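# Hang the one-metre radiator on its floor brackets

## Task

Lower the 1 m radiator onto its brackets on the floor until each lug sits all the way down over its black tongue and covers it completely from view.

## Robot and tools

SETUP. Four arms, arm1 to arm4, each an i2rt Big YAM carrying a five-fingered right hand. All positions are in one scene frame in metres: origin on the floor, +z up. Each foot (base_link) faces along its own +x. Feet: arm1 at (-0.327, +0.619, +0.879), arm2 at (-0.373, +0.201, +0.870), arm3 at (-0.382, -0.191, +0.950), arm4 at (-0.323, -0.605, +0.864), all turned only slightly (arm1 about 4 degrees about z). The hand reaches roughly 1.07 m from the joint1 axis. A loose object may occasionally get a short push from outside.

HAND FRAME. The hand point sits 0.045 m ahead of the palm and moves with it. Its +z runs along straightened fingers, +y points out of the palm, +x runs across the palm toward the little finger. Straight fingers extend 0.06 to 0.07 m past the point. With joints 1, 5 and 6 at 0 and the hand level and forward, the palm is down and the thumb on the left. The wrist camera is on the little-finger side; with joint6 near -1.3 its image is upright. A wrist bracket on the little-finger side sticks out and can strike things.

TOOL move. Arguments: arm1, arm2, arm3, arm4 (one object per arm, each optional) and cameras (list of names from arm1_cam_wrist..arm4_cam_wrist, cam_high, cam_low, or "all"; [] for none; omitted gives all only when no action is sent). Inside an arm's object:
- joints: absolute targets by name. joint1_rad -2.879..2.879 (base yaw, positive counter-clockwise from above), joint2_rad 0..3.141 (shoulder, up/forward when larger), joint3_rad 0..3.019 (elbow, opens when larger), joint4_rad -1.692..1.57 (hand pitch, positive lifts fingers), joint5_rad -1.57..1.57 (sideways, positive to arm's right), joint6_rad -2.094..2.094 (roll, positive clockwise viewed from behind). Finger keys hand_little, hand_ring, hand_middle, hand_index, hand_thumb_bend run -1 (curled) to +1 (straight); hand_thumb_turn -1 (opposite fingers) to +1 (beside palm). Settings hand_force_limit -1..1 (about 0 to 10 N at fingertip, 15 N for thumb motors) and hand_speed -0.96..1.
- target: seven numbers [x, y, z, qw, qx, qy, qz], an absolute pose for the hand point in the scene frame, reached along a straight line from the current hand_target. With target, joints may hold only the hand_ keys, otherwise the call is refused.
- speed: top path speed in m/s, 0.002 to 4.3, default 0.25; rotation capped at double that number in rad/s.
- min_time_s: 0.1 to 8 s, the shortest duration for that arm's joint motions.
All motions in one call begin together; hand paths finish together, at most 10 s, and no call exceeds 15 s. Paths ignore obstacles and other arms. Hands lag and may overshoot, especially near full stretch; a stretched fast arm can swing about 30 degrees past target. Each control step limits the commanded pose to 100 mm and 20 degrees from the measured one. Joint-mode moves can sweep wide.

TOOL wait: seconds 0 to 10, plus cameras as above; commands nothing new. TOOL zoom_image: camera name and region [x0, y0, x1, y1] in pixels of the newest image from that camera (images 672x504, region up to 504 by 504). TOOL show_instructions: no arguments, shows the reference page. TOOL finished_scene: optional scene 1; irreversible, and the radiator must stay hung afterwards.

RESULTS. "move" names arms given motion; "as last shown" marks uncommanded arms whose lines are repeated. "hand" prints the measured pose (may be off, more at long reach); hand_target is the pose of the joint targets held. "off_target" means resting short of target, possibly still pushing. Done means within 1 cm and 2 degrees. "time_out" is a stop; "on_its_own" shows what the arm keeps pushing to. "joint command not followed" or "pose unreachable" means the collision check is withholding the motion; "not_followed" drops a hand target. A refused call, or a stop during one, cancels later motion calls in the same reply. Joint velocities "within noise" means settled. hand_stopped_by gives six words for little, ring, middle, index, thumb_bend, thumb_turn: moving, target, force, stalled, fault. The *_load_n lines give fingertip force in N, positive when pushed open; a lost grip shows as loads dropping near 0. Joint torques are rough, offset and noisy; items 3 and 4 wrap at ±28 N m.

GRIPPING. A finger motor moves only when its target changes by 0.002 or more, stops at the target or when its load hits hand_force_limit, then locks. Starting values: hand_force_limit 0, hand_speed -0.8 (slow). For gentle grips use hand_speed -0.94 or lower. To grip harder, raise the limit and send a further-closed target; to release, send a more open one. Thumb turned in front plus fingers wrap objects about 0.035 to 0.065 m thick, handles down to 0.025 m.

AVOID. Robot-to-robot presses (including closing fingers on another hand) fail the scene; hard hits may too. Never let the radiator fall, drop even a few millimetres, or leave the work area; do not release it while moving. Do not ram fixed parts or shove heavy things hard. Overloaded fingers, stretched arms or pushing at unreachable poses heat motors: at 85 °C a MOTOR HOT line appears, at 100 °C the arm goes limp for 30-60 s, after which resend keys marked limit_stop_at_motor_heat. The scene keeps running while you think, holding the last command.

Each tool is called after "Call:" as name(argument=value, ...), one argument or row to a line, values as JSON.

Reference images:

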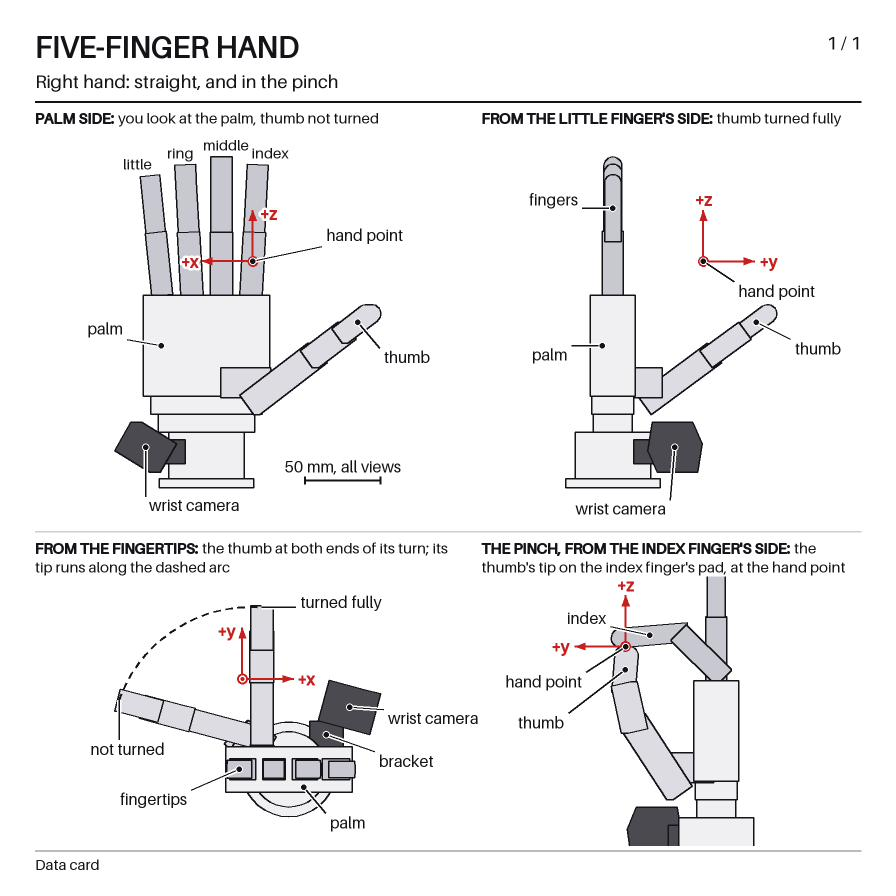

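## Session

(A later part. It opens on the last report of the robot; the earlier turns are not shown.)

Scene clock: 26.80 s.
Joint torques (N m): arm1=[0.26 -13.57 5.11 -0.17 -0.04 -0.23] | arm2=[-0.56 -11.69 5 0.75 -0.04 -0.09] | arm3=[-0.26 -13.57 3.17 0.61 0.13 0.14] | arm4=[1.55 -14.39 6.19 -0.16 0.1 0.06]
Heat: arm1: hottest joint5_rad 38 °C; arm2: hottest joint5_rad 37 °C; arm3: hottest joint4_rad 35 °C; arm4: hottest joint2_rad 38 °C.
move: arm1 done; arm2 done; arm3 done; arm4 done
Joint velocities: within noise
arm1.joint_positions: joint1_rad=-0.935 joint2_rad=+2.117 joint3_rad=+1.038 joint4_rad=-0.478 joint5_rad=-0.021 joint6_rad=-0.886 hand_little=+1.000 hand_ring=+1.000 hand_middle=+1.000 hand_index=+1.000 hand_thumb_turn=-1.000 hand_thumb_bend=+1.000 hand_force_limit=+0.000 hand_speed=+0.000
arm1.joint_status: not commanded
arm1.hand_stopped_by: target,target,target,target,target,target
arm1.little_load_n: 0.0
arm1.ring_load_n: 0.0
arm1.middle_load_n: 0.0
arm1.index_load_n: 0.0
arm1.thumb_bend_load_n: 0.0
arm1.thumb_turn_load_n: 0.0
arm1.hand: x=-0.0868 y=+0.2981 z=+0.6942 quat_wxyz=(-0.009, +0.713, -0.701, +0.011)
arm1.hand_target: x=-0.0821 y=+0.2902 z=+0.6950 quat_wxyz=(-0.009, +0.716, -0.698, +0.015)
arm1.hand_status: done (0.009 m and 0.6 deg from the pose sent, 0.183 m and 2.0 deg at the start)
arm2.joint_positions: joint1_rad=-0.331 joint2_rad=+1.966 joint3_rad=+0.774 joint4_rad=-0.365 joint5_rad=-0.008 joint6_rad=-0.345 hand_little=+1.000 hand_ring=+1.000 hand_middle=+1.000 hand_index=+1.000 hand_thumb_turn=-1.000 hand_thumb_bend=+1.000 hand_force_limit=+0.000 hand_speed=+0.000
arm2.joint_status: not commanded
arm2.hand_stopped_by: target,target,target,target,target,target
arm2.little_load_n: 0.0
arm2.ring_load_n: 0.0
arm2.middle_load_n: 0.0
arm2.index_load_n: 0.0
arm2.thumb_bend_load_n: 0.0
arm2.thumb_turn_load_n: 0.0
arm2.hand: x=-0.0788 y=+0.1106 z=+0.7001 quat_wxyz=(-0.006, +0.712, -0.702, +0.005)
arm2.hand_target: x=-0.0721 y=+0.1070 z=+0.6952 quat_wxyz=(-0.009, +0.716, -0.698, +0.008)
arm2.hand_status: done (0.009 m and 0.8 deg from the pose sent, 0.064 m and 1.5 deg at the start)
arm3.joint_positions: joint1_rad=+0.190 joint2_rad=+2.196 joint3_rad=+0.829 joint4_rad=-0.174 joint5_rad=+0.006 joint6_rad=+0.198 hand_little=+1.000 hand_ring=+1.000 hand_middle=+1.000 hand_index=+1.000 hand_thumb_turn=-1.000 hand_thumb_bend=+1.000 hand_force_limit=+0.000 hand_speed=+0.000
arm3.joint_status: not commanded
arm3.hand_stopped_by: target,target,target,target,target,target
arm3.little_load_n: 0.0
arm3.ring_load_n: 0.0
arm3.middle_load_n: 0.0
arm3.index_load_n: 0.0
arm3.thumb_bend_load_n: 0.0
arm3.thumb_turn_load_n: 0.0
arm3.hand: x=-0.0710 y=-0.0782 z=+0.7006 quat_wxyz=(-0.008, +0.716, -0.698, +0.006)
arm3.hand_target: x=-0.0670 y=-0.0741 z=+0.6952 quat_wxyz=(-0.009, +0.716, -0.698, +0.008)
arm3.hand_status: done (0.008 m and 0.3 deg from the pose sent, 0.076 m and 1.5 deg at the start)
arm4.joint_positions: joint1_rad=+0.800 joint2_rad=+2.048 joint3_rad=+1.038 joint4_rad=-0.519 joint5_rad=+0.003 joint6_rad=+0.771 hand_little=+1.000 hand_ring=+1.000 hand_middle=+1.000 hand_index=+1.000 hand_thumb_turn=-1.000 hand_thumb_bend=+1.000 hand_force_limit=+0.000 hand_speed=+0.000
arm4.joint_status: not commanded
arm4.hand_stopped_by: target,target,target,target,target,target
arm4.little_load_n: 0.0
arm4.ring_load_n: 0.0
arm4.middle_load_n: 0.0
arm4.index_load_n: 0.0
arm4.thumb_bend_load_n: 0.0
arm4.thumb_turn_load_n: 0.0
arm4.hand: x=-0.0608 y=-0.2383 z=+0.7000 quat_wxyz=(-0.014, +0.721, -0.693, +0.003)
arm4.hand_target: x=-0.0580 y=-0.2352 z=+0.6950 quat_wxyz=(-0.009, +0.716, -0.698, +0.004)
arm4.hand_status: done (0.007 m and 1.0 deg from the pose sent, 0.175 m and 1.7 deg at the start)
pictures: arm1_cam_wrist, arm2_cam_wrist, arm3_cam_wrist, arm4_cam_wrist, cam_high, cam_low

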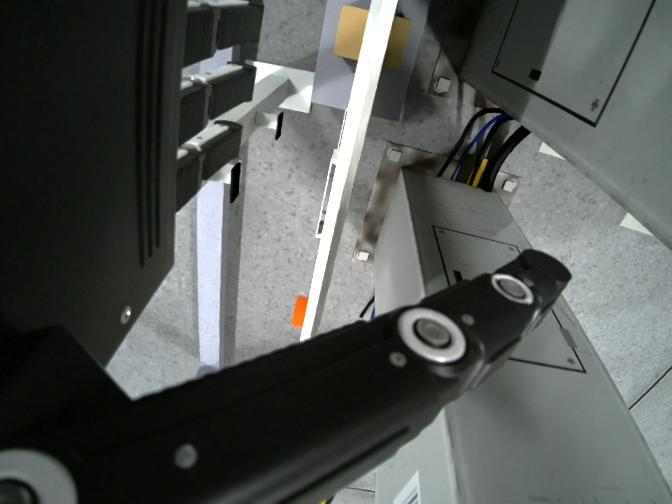

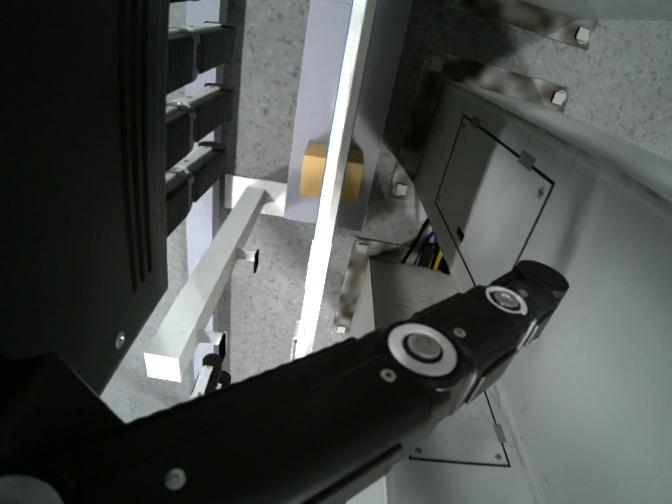

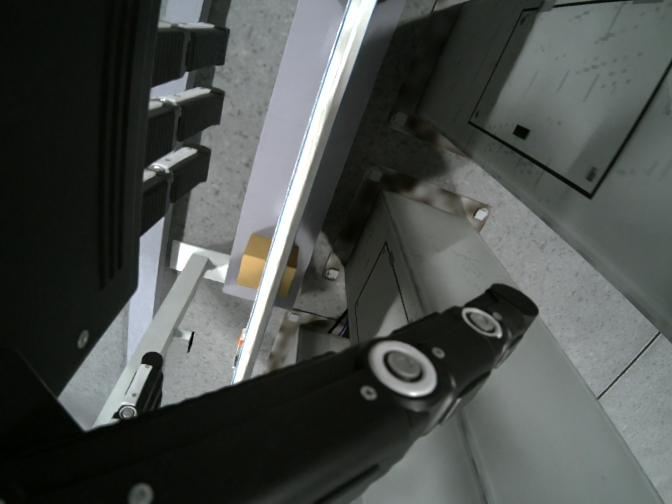

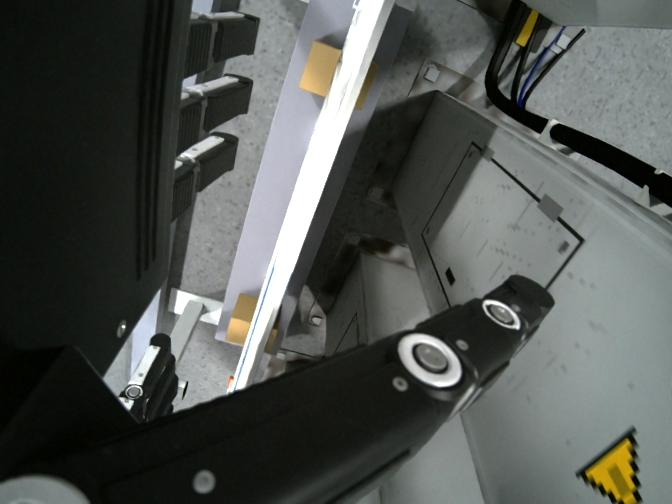

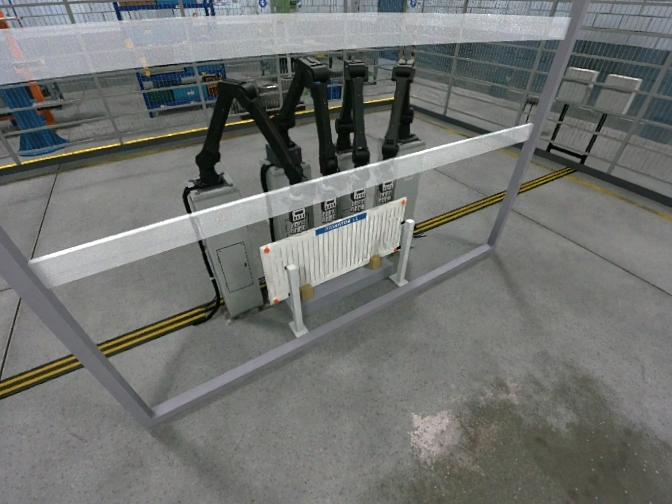

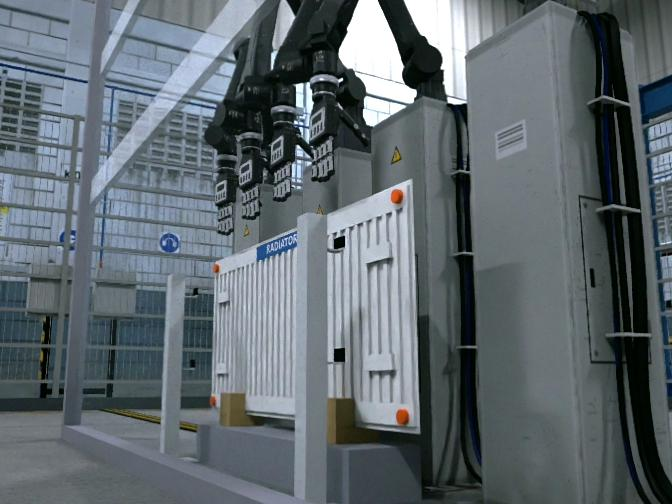

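Call:
zoom_image(
  camera="arm4_cam_wrist",
  region=[180, 0, 430, 200],
)

Call:
zoom_image(
  camera="arm4_cam_wrist",
  region=[180, 200, 430, 400],
)

Call:
zoom_image(
  camera="arm1_cam_wrist",
  region=[180, 0, 430, 200],
)

Call:
zoom_image(
  camera="arm1_cam_wrist",
  region=[180, 180, 430, 380],
)

Scaled by 2.016 from the camera's image (finer frame: 960x720).

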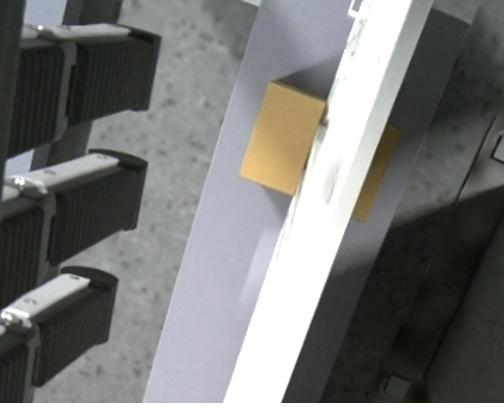

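Scaled by 2.016 from the camera's image (finer frame: 960x720).

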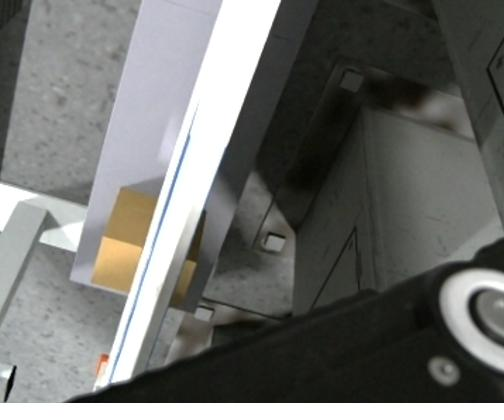

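Scaled by 2.016 from the camera's image (finer frame: 960x720).

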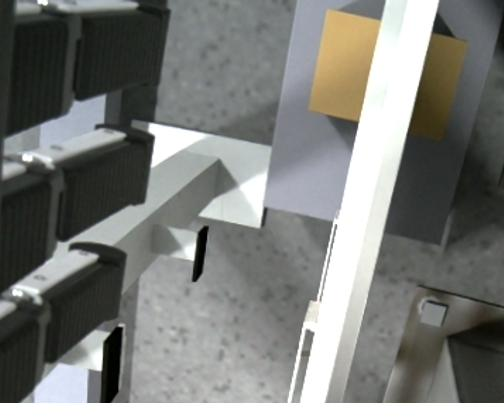

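Scaled by 2.016 from the camera's image (finer frame: 960x720).

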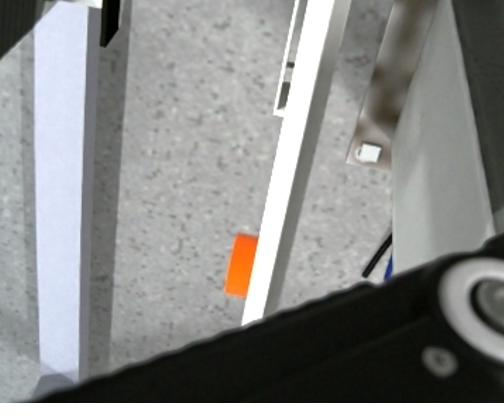

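Call:
move(
  arm1={"target": [-0.095, 0.292, 0.622, 0, 0.727, -0.686, 0.004], "speed": 0.12},
  arm2={"target": [-0.081, 0.106, 0.618, -0.003, 0.729, -0.685, 0.003], "speed": 0.12},
  arm3={"target": [-0.069, -0.070, 0.618, -0.001, 0.707, -0.707, 0.002], "speed": 0.12},
  arm4={"target": [-0.058, -0.232, 0.618, 0.005, 0.702, -0.712, 0.001], "speed": 0.12},
  cameras=["all"],
)

Scene clock: 33.70 s.
Joint torques (N m): arm1=[-0.5 -14.74 3.69 0.47 0.1 -0.25] | arm2=[-0.56 -13.57 2.86 0.69 0.15 -0.07] | arm3=[0.21 -15.33 1.52 0.61 0.06 0.12] | arm4=[1.38 -15.85 4.86 0.25 -0.11 0.03]
Heat: arm1: hottest joint5_rad 38 °C; arm2: hottest joint5_rad 37 °C; arm3: hottest joint4_rad 35 °C; arm4: hottest joint2_rad 38 °C.
move: arm1 off_target; arm2 done; arm3 done; arm4 off_target
Joint velocities: within noise
arm1.joint_positions: joint1_rad=-0.935 joint2_rad=+2.303 joint3_rad=+1.067 joint4_rad=-0.364 joint5_rad=-0.005 joint6_rad=-0.924 hand_little=+1.000 hand_ring=+1.000 hand_middle=+1.000 hand_index=+1.000 hand_thumb_turn=-1.000 hand_thumb_bend=+1.000 hand_force_limit=+0.000 hand_speed=+0.000
arm1.joint_status: not commanded
arm1.hand_stopped_by: target,target,target,target,target,target
arm1.little_load_n: 0.0
arm1.ring_load_n: 0.0
arm1.middle_load_n: 0.0
arm1.index_load_n: 0.0
arm1.thumb_bend_load_n: 0.0
arm1.thumb_turn_load_n: 0.0
arm1.hand: x=-0.1014 y=+0.3066 z=+0.6207 quat_wxyz=(-0.003, +0.727, -0.687, -0.011)
arm1.hand_target: x=-0.0951 y=+0.2921 z=+0.6223 quat_wxyz=(+0.000, +0.727, -0.686, +0.004)
arm1.hand_status: off_target (0.016 m and 1.8 deg from the pose sent, 0.073 m and 2.7 deg at the start)
arm2.joint_positions: joint1_rad=-0.331 joint2_rad=+2.203 joint3_rad=+0.816 joint4_rad=-0.185 joint5_rad=-0.006 joint6_rad=-0.381 hand_little=+1.000 hand_ring=+1.000 hand_middle=+1.000 hand_index=+1.000 hand_thumb_turn=-1.000 hand_thumb_bend=+1.000 hand_force_limit=+0.000 hand_speed=+0.000
arm2.joint_status: not commanded
arm2.hand_stopped_by: target,target,target,target,target,target
arm2.little_load_n: 0.0
arm2.ring_load_n: 0.0
arm2.middle_load_n: 0.0
arm2.index_load_n: 0.0
arm2.thumb_bend_load_n: -0.5
arm2.thumb_turn_load_n: 0.0
arm2.hand: x=-0.0850 y=+0.1097 z=+0.6224 quat_wxyz=(-0.002, +0.725, -0.689, -0.002)
arm2.hand_target: x=-0.0810 y=+0.1060 z=+0.6181 quat_wxyz=(-0.003, +0.729, -0.685, +0.003)
arm2.hand_status: done (0.007 m and 0.8 deg from the pose sent, 0.082 m and 2.7 deg at the start)
arm3.joint_positions: joint1_rad=+0.191 joint2_rad=+2.435 joint3_rad=+0.938 joint4_rad=-0.067 joint5_rad=+0.006 joint6_rad=+0.229 hand_little=+1.000 hand_ring=+1.000 hand_middle=+1.000 hand_index=+1.000 hand_thumb_turn=-1.000 hand_thumb_bend=+1.000 hand_force_limit=+0.000 hand_speed=+0.000
arm3.joint_status: not commanded
arm3.hand_stopped_by: target,target,target,target,target,target
arm3.little_load_n: 0.0
arm3.ring_load_n: 0.0
arm3.middle_load_n: 0.0
arm3.index_load_n: 0.0
arm3.thumb_bend_load_n: 0.0
arm3.thumb_turn_load_n: 0.0
arm3.hand: x=-0.0713 y=-0.0759 z=+0.6218 quat_wxyz=(+0.002, +0.705, -0.709, -0.001)
arm3.hand_target: x=-0.0691 y=-0.0701 z=+0.6181 quat_wxyz=(-0.001, +0.707, -0.707, +0.002)
arm3.hand_status: done (0.007 m and 0.6 deg from the pose sent, 0.083 m and 1.7 deg at the start)
arm4.joint_positions: joint1_rad=+0.800 joint2_rad=+2.252 joint3_rad=+1.100 joint4_rad=-0.428 joint5_rad=+0.001 joint6_rad=+0.811 hand_little=+1.000 hand_ring=+1.000 hand_middle=+1.000 hand_index=+1.000 hand_thumb_turn=-1.000 hand_thumb_bend=+1.000 hand_force_limit=+0.000 hand_speed=+0.000
arm4.joint_status: not commanded
arm4.hand_stopped_by: target,target,target,target,target,target
arm4.little_load_n: 0.0
arm4.ring_load_n: 0.0
arm4.middle_load_n: 0.0
arm4.index_load_n: 0.0
arm4.thumb_bend_load_n: 0.0
arm4.thumb_turn_load_n: 0.0
arm4.hand: x=-0.0638 y=-0.2400 z=+0.6218 quat_wxyz=(+0.012, +0.707, -0.707, +0.002)
arm4.hand_target: x=-0.0580 y=-0.2322 z=+0.6183 quat_wxyz=(+0.005, +0.702, -0.712, +0.001)
arm4.hand_status: off_target (0.011 m and 1.1 deg from the pose sent, 0.082 m and 3.8 deg at the start)
pictures: arm1_cam_wrist, arm2_cam_wrist, arm3_cam_wrist, arm4_cam_wrist, cam_high, cam_low

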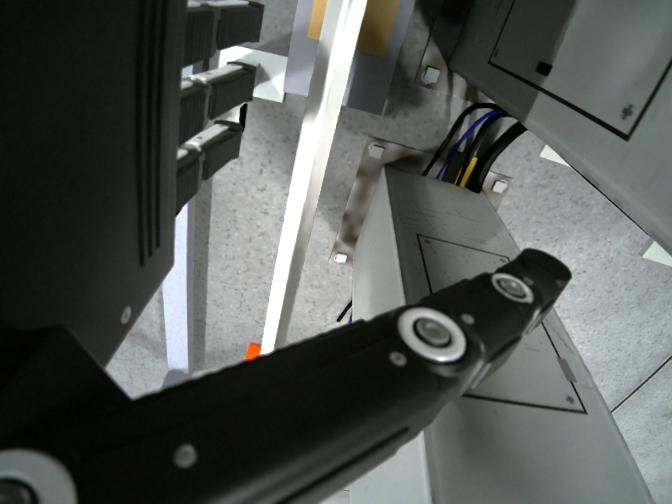

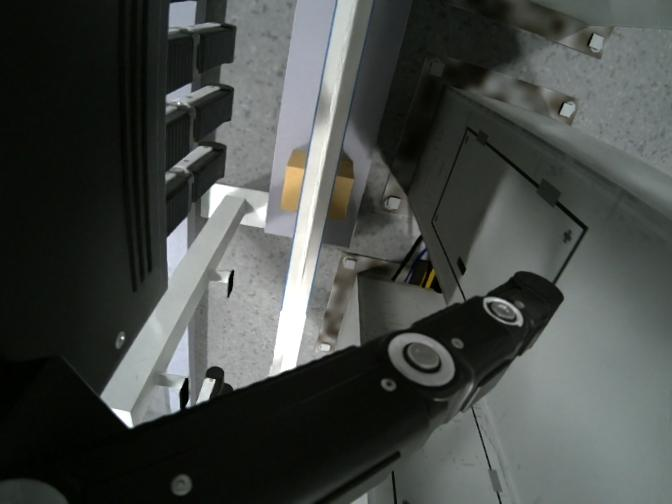

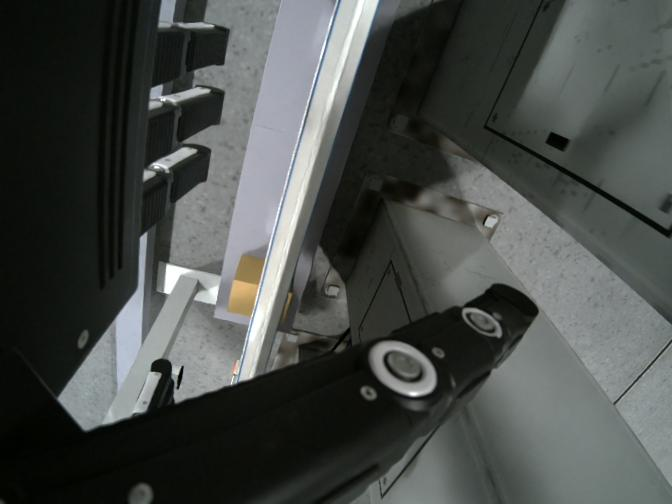

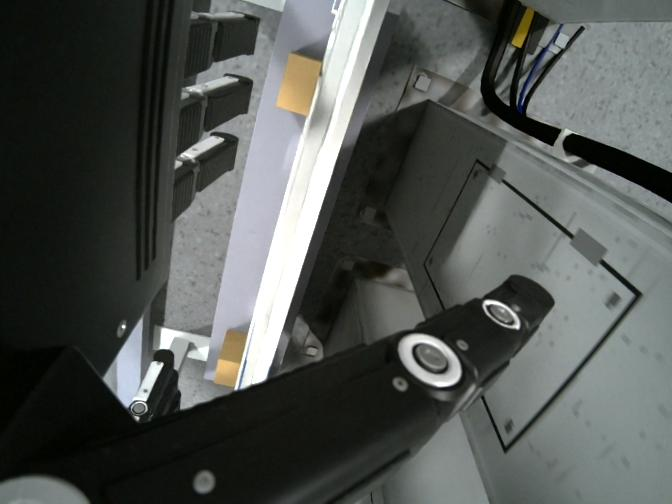

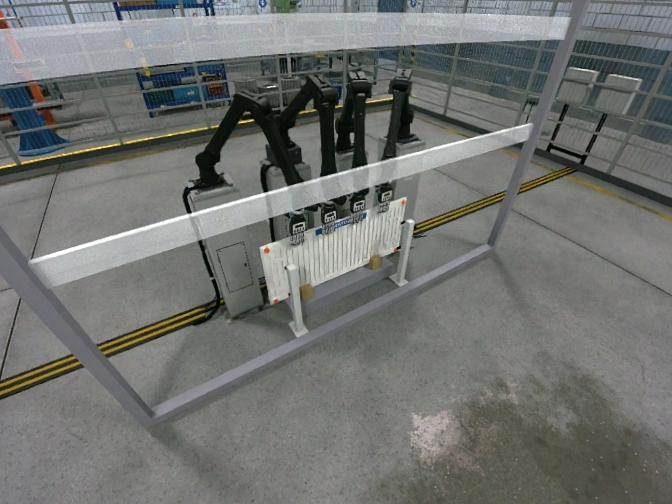

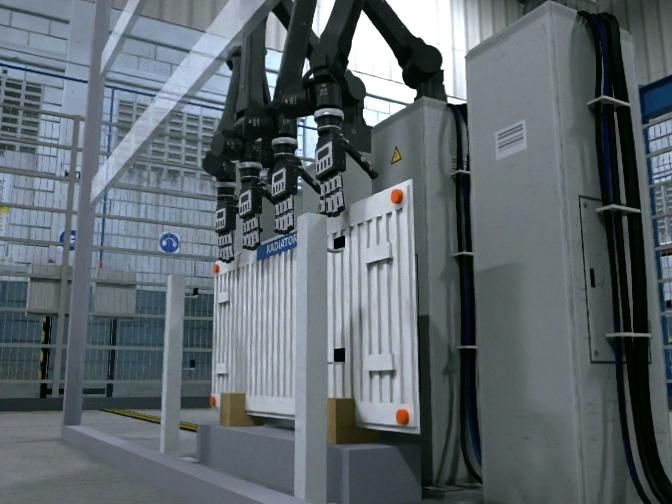

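Call:
zoom_image(
  camera="cam_low",
  region=[190, 130, 430, 290],
)

Call:
zoom_image(
  camera="arm4_cam_wrist",
  region=[180, 0, 430, 200],
)

Call:
zoom_image(
  camera="arm3_cam_wrist",
  region=[140, 0, 430, 232],
)

Call:
zoom_image(
  camera="arm1_cam_wrist",
  region=[180, 0, 430, 200],
)

Scaled by 2.100 from the camera's image (finer frame: 960x720).

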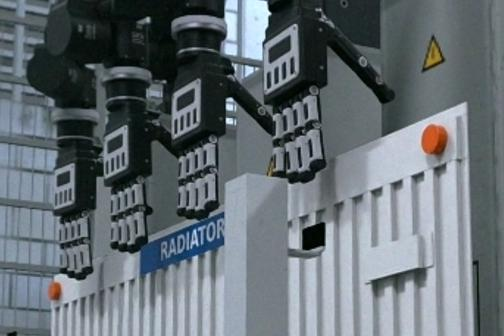

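Scaled by 2.016 from the camera's image (finer frame: 960x720).

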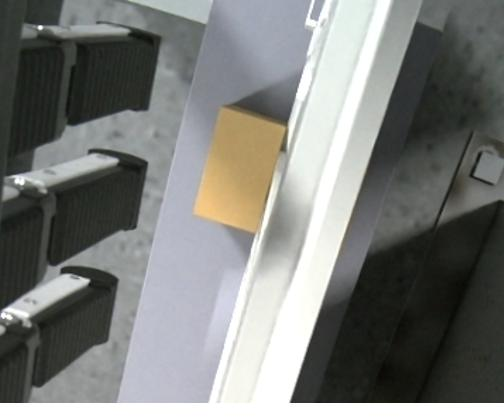

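Scaled by 1.738 from the camera's image (finer frame: 960x720).

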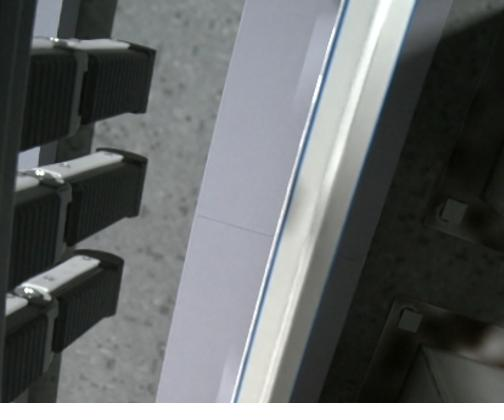

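Scaled by 2.016 from the camera's image (finer frame: 960x720).

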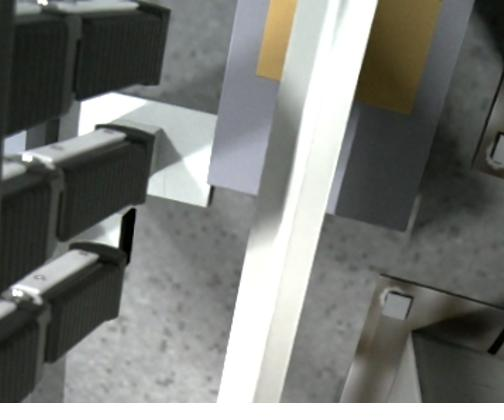

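Call:
move(
  arm1={"target": [-0.095, 0.290, 0.556, 0, 0.727, -0.686, 0.010], "speed": 0.1},
  arm2={"target": [-0.081, 0.106, 0.553, -0.002, 0.729, -0.685, 0.003], "speed": 0.1},
  arm3={"target": [-0.069, -0.070, 0.553, -0.003, 0.709, -0.705, 0.002], "speed": 0.1},
  arm4={"target": [-0.058, -0.232, 0.553, -0.004, 0.702, -0.712, 0.0], "speed": 0.1},
  cameras=["all"],
)

Scene clock: 39.83 s.
Joint torques (N m): arm1=[-0.44 -15.09 2.82 0.59 0.05 -0.24] | arm2=[-0.38 -14.27 1.54 0.69 0.18 -0.04] | arm3=[0.09 -15.74 0.92 0.62 -0.03 0.07] | arm4=[1.96 -16.32 3.89 0.47 -0.12 0.07]
Heat: arm1: hottest joint5_rad 38 °C; arm2: hottest joint5_rad 37 °C; arm3: hottest joint4_rad 35 °C; arm4: hottest joint2_rad 39 °C.
move: arm1 off_target; arm2 done; arm3 done; arm4 done
Joint velocities: within noise
arm1.joint_positions: joint1_rad=-0.935 joint2_rad=+2.469 joint3_rad=+1.136 joint4_rad=-0.252 joint5_rad=-0.005 joint6_rad=-0.928 hand_little=+1.000 hand_ring=+1.000 hand_middle=+1.000 hand_index=+1.000 hand_thumb_turn=-1.000 hand_thumb_bend=+1.000 hand_force_limit=+0.000 hand_speed=+0.000
arm1.joint_status: not commanded
arm1.hand_stopped_by: target,target,target,target,target,target
arm1.little_load_n: 0.0
arm1.ring_load_n: 0.0
arm1.middle_load_n: 0.0
arm1.index_load_n: 0.0
arm1.thumb_bend_load_n: 0.0
arm1.thumb_turn_load_n: 0.0
arm1.hand: x=-0.0993 y=+0.3037 z=+0.5559 quat_wxyz=(-0.002, +0.728, -0.686, -0.004)
arm1.hand_target: x=-0.0951 y=+0.2901 z=+0.5563 quat_wxyz=(+0.000, +0.727, -0.686, +0.010)
arm1.hand_status: off_target (0.014 m and 1.6 deg from the pose sent, 0.067 m and 2.4 deg at the start)
arm2.joint_positions: joint1_rad=-0.331 joint2_rad=+2.396 joint3_rad=+0.895 joint4_rad=-0.067 joint5_rad=-0.005 joint6_rad=-0.382 hand_little=+1.000 hand_ring=+1.000 hand_middle=+1.000 hand_index=+1.000 hand_thumb_turn=-1.000 hand_thumb_bend=+1.000 hand_force_limit=+0.000 hand_speed=+0.000
arm2.joint_status: not commanded
arm2.hand_stopped_by: target,target,target,target,target,target
arm2.little_load_n: 0.0
arm2.ring_load_n: 0.0
arm2.middle_load_n: 0.0
arm2.index_load_n: 0.0
arm2.thumb_bend_load_n: 0.0
arm2.thumb_turn_load_n: 0.0
arm2.hand: x=-0.0814 y=+0.1080 z=+0.5584 quat_wxyz=(-0.002, +0.725, -0.688, +0.001)
arm2.hand_target: x=-0.0809 y=+0.1060 z=+0.5531 quat_wxyz=(-0.002, +0.729, -0.685, +0.003)
arm2.hand_status: done (0.006 m and 0.6 deg from the pose sent, 0.070 m and 0.8 deg at the start)
arm3.joint_positions: joint1_rad=+0.191 joint2_rad=+2.616 joint3_rad=+1.045 joint4_rad=+0.013 joint5_rad=+0.006 joint6_rad=+0.230 hand_little=+1.000 hand_ring=+1.000 hand_middle=+1.000 hand_index=+1.000 hand_thumb_turn=-1.000 hand_thumb_bend=+1.000 hand_force_limit=+0.000 hand_speed=+0.000
arm3.joint_status: not commanded
arm3.hand_stopped_by: target,target,target,target,target,target
arm3.little_load_n: 0.0
arm3.ring_load_n: 0.0
arm3.middle_load_n: 0.0
arm3.index_load_n: 0.0
arm3.thumb_bend_load_n: 0.0
arm3.thumb_turn_load_n: 0.0
arm3.hand: x=-0.0695 y=-0.0751 z=+0.5572 quat_wxyz=(+0.000, +0.705, -0.709, +0.001)
arm3.hand_target: x=-0.0692 y=-0.0702 z=+0.5531 quat_wxyz=(-0.003, +0.709, -0.705, +0.002)
arm3.hand_status: done (0.007 m and 0.8 deg from the pose sent, 0.069 m and 0.9 deg at the start)
arm4.joint_positions: joint1_rad=+0.800 joint2_rad=+2.410 joint3_rad=+1.152 joint4_rad=-0.299 joint5_rad=+0.000 joint6_rad=+0.811 hand_little=+1.000 hand_ring=+1.000 hand_middle=+1.000 hand_index=+1.000 hand_thumb_turn=-1.000 hand_thumb_bend=+1.000 hand_force_limit=+0.000 hand_speed=+0.000
arm4.joint_status: not commanded
arm4.hand_stopped_by: target,target,target,target,target,target
arm4.little_load_n: 0.0
arm4.ring_load_n: 0.0
arm4.middle_load_n: 0.0
arm4.index_load_n: 0.0
arm4.thumb_bend_load_n: 0.0
arm4.thumb_turn_load_n: 0.5
arm4.hand: x=-0.0614 y=-0.2374 z=+0.5582 quat_wxyz=(+0.000, +0.707, -0.707, +0.001)
arm4.hand_target: x=-0.0579 y=-0.2321 z=+0.5532 quat_wxyz=(-0.004, +0.702, -0.712, +0.000)
arm4.hand_status: done (0.008 m and 0.9 deg from the pose sent, 0.069 m and 2.0 deg at the start)
pictures: arm1_cam_wrist, arm2_cam_wrist, arm3_cam_wrist, arm4_cam_wrist, cam_high, cam_low

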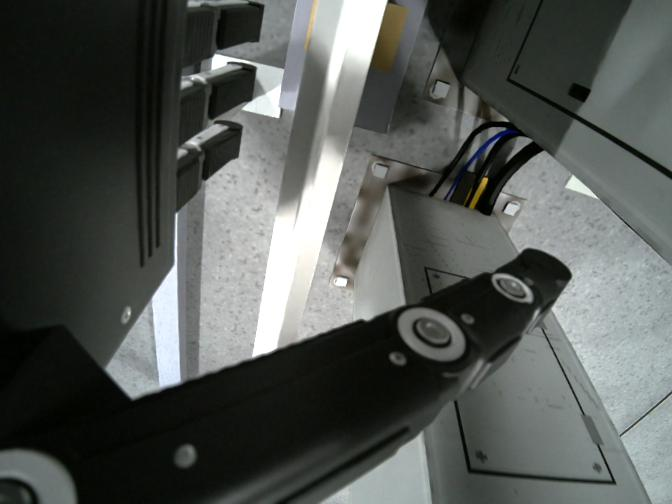

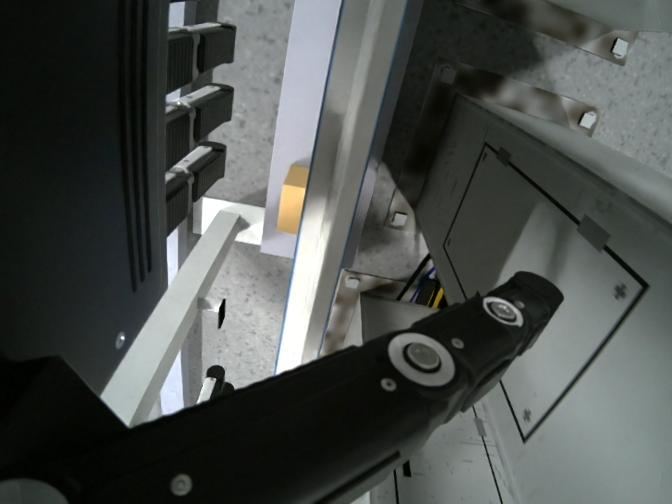

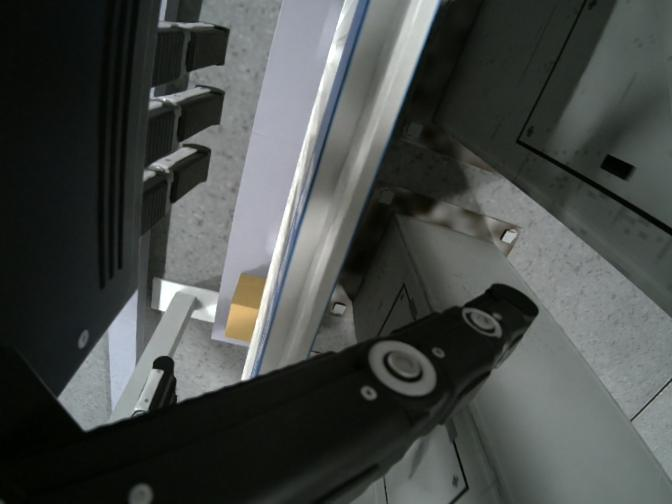

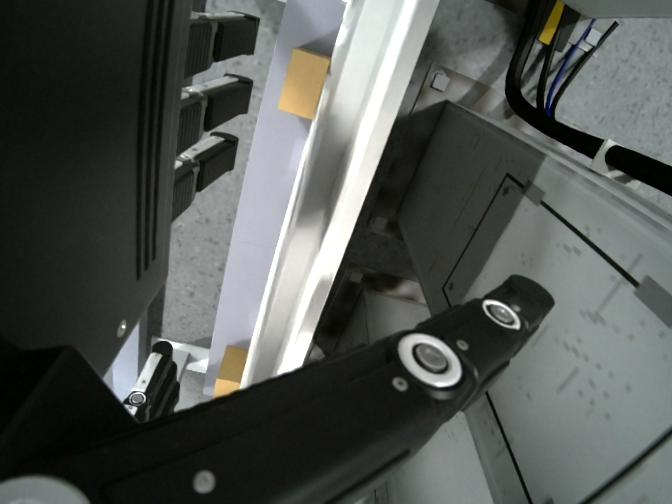

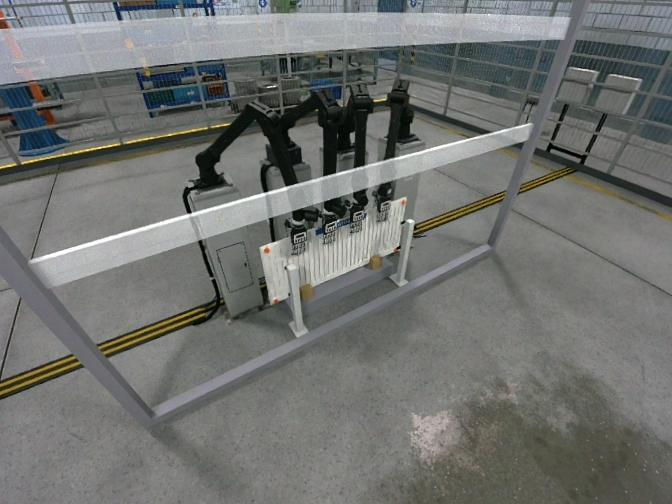

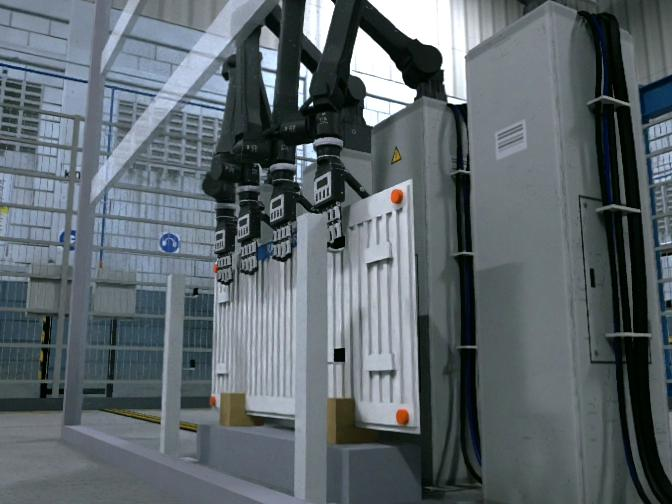

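Call:
zoom_image(
  camera="cam_low",
  region=[190, 130, 430, 290],
)

Call:
zoom_image(
  camera="arm4_cam_wrist",
  region=[120, 0, 520, 400],
)

Call:
zoom_image(
  camera="arm1_cam_wrist",
  region=[120, 0, 520, 400],
)

Call:
zoom_image(
  camera="arm2_cam_wrist",
  region=[120, 0, 520, 400],
)

Call:
zoom_image(
  camera="arm3_cam_wrist",
  region=[100, 0, 500, 400],
)

Scaled by 2.100 from the camera's image (finer frame: 960x720).

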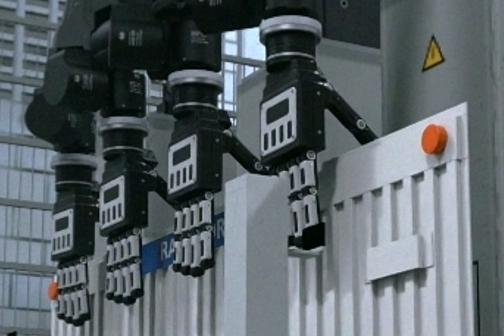

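Scaled by 1.260 from the camera's image (finer frame: 960x720).

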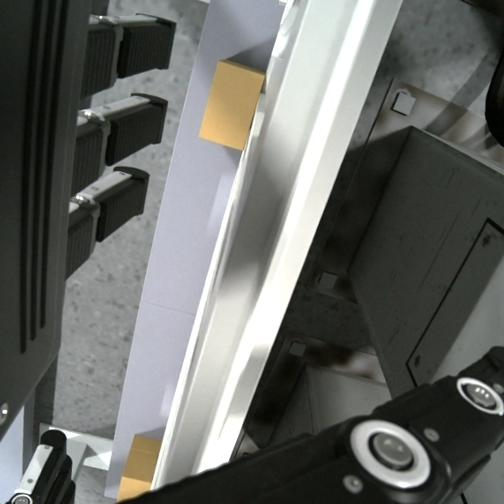

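Scaled by 1.260 from the camera's image (finer frame: 960x720).

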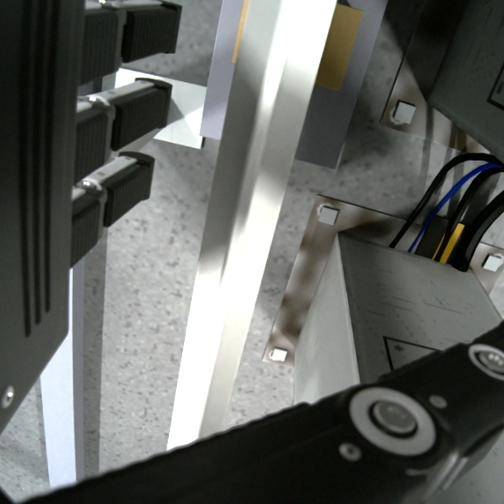

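Scaled by 1.260 from the camera's image (finer frame: 960x720).

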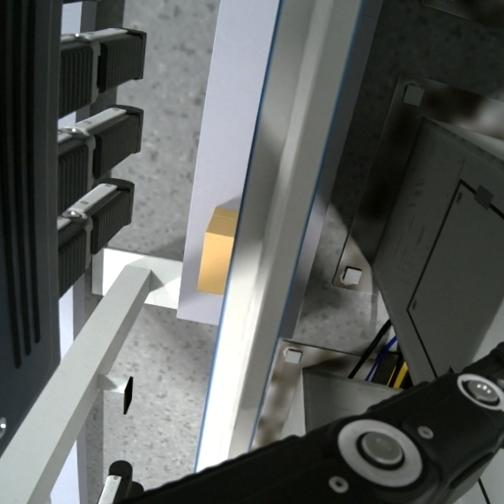

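Scaled by 1.260 from the camera's image (finer frame: 960x720).

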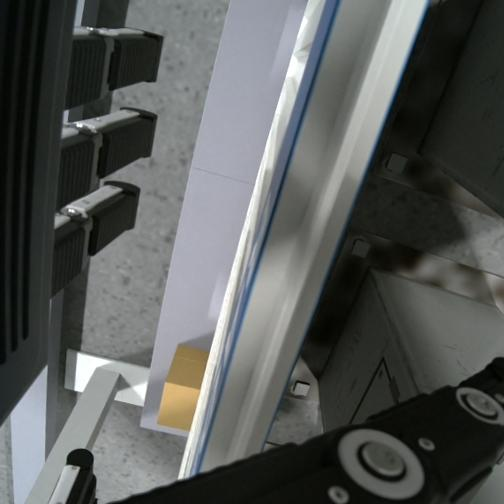

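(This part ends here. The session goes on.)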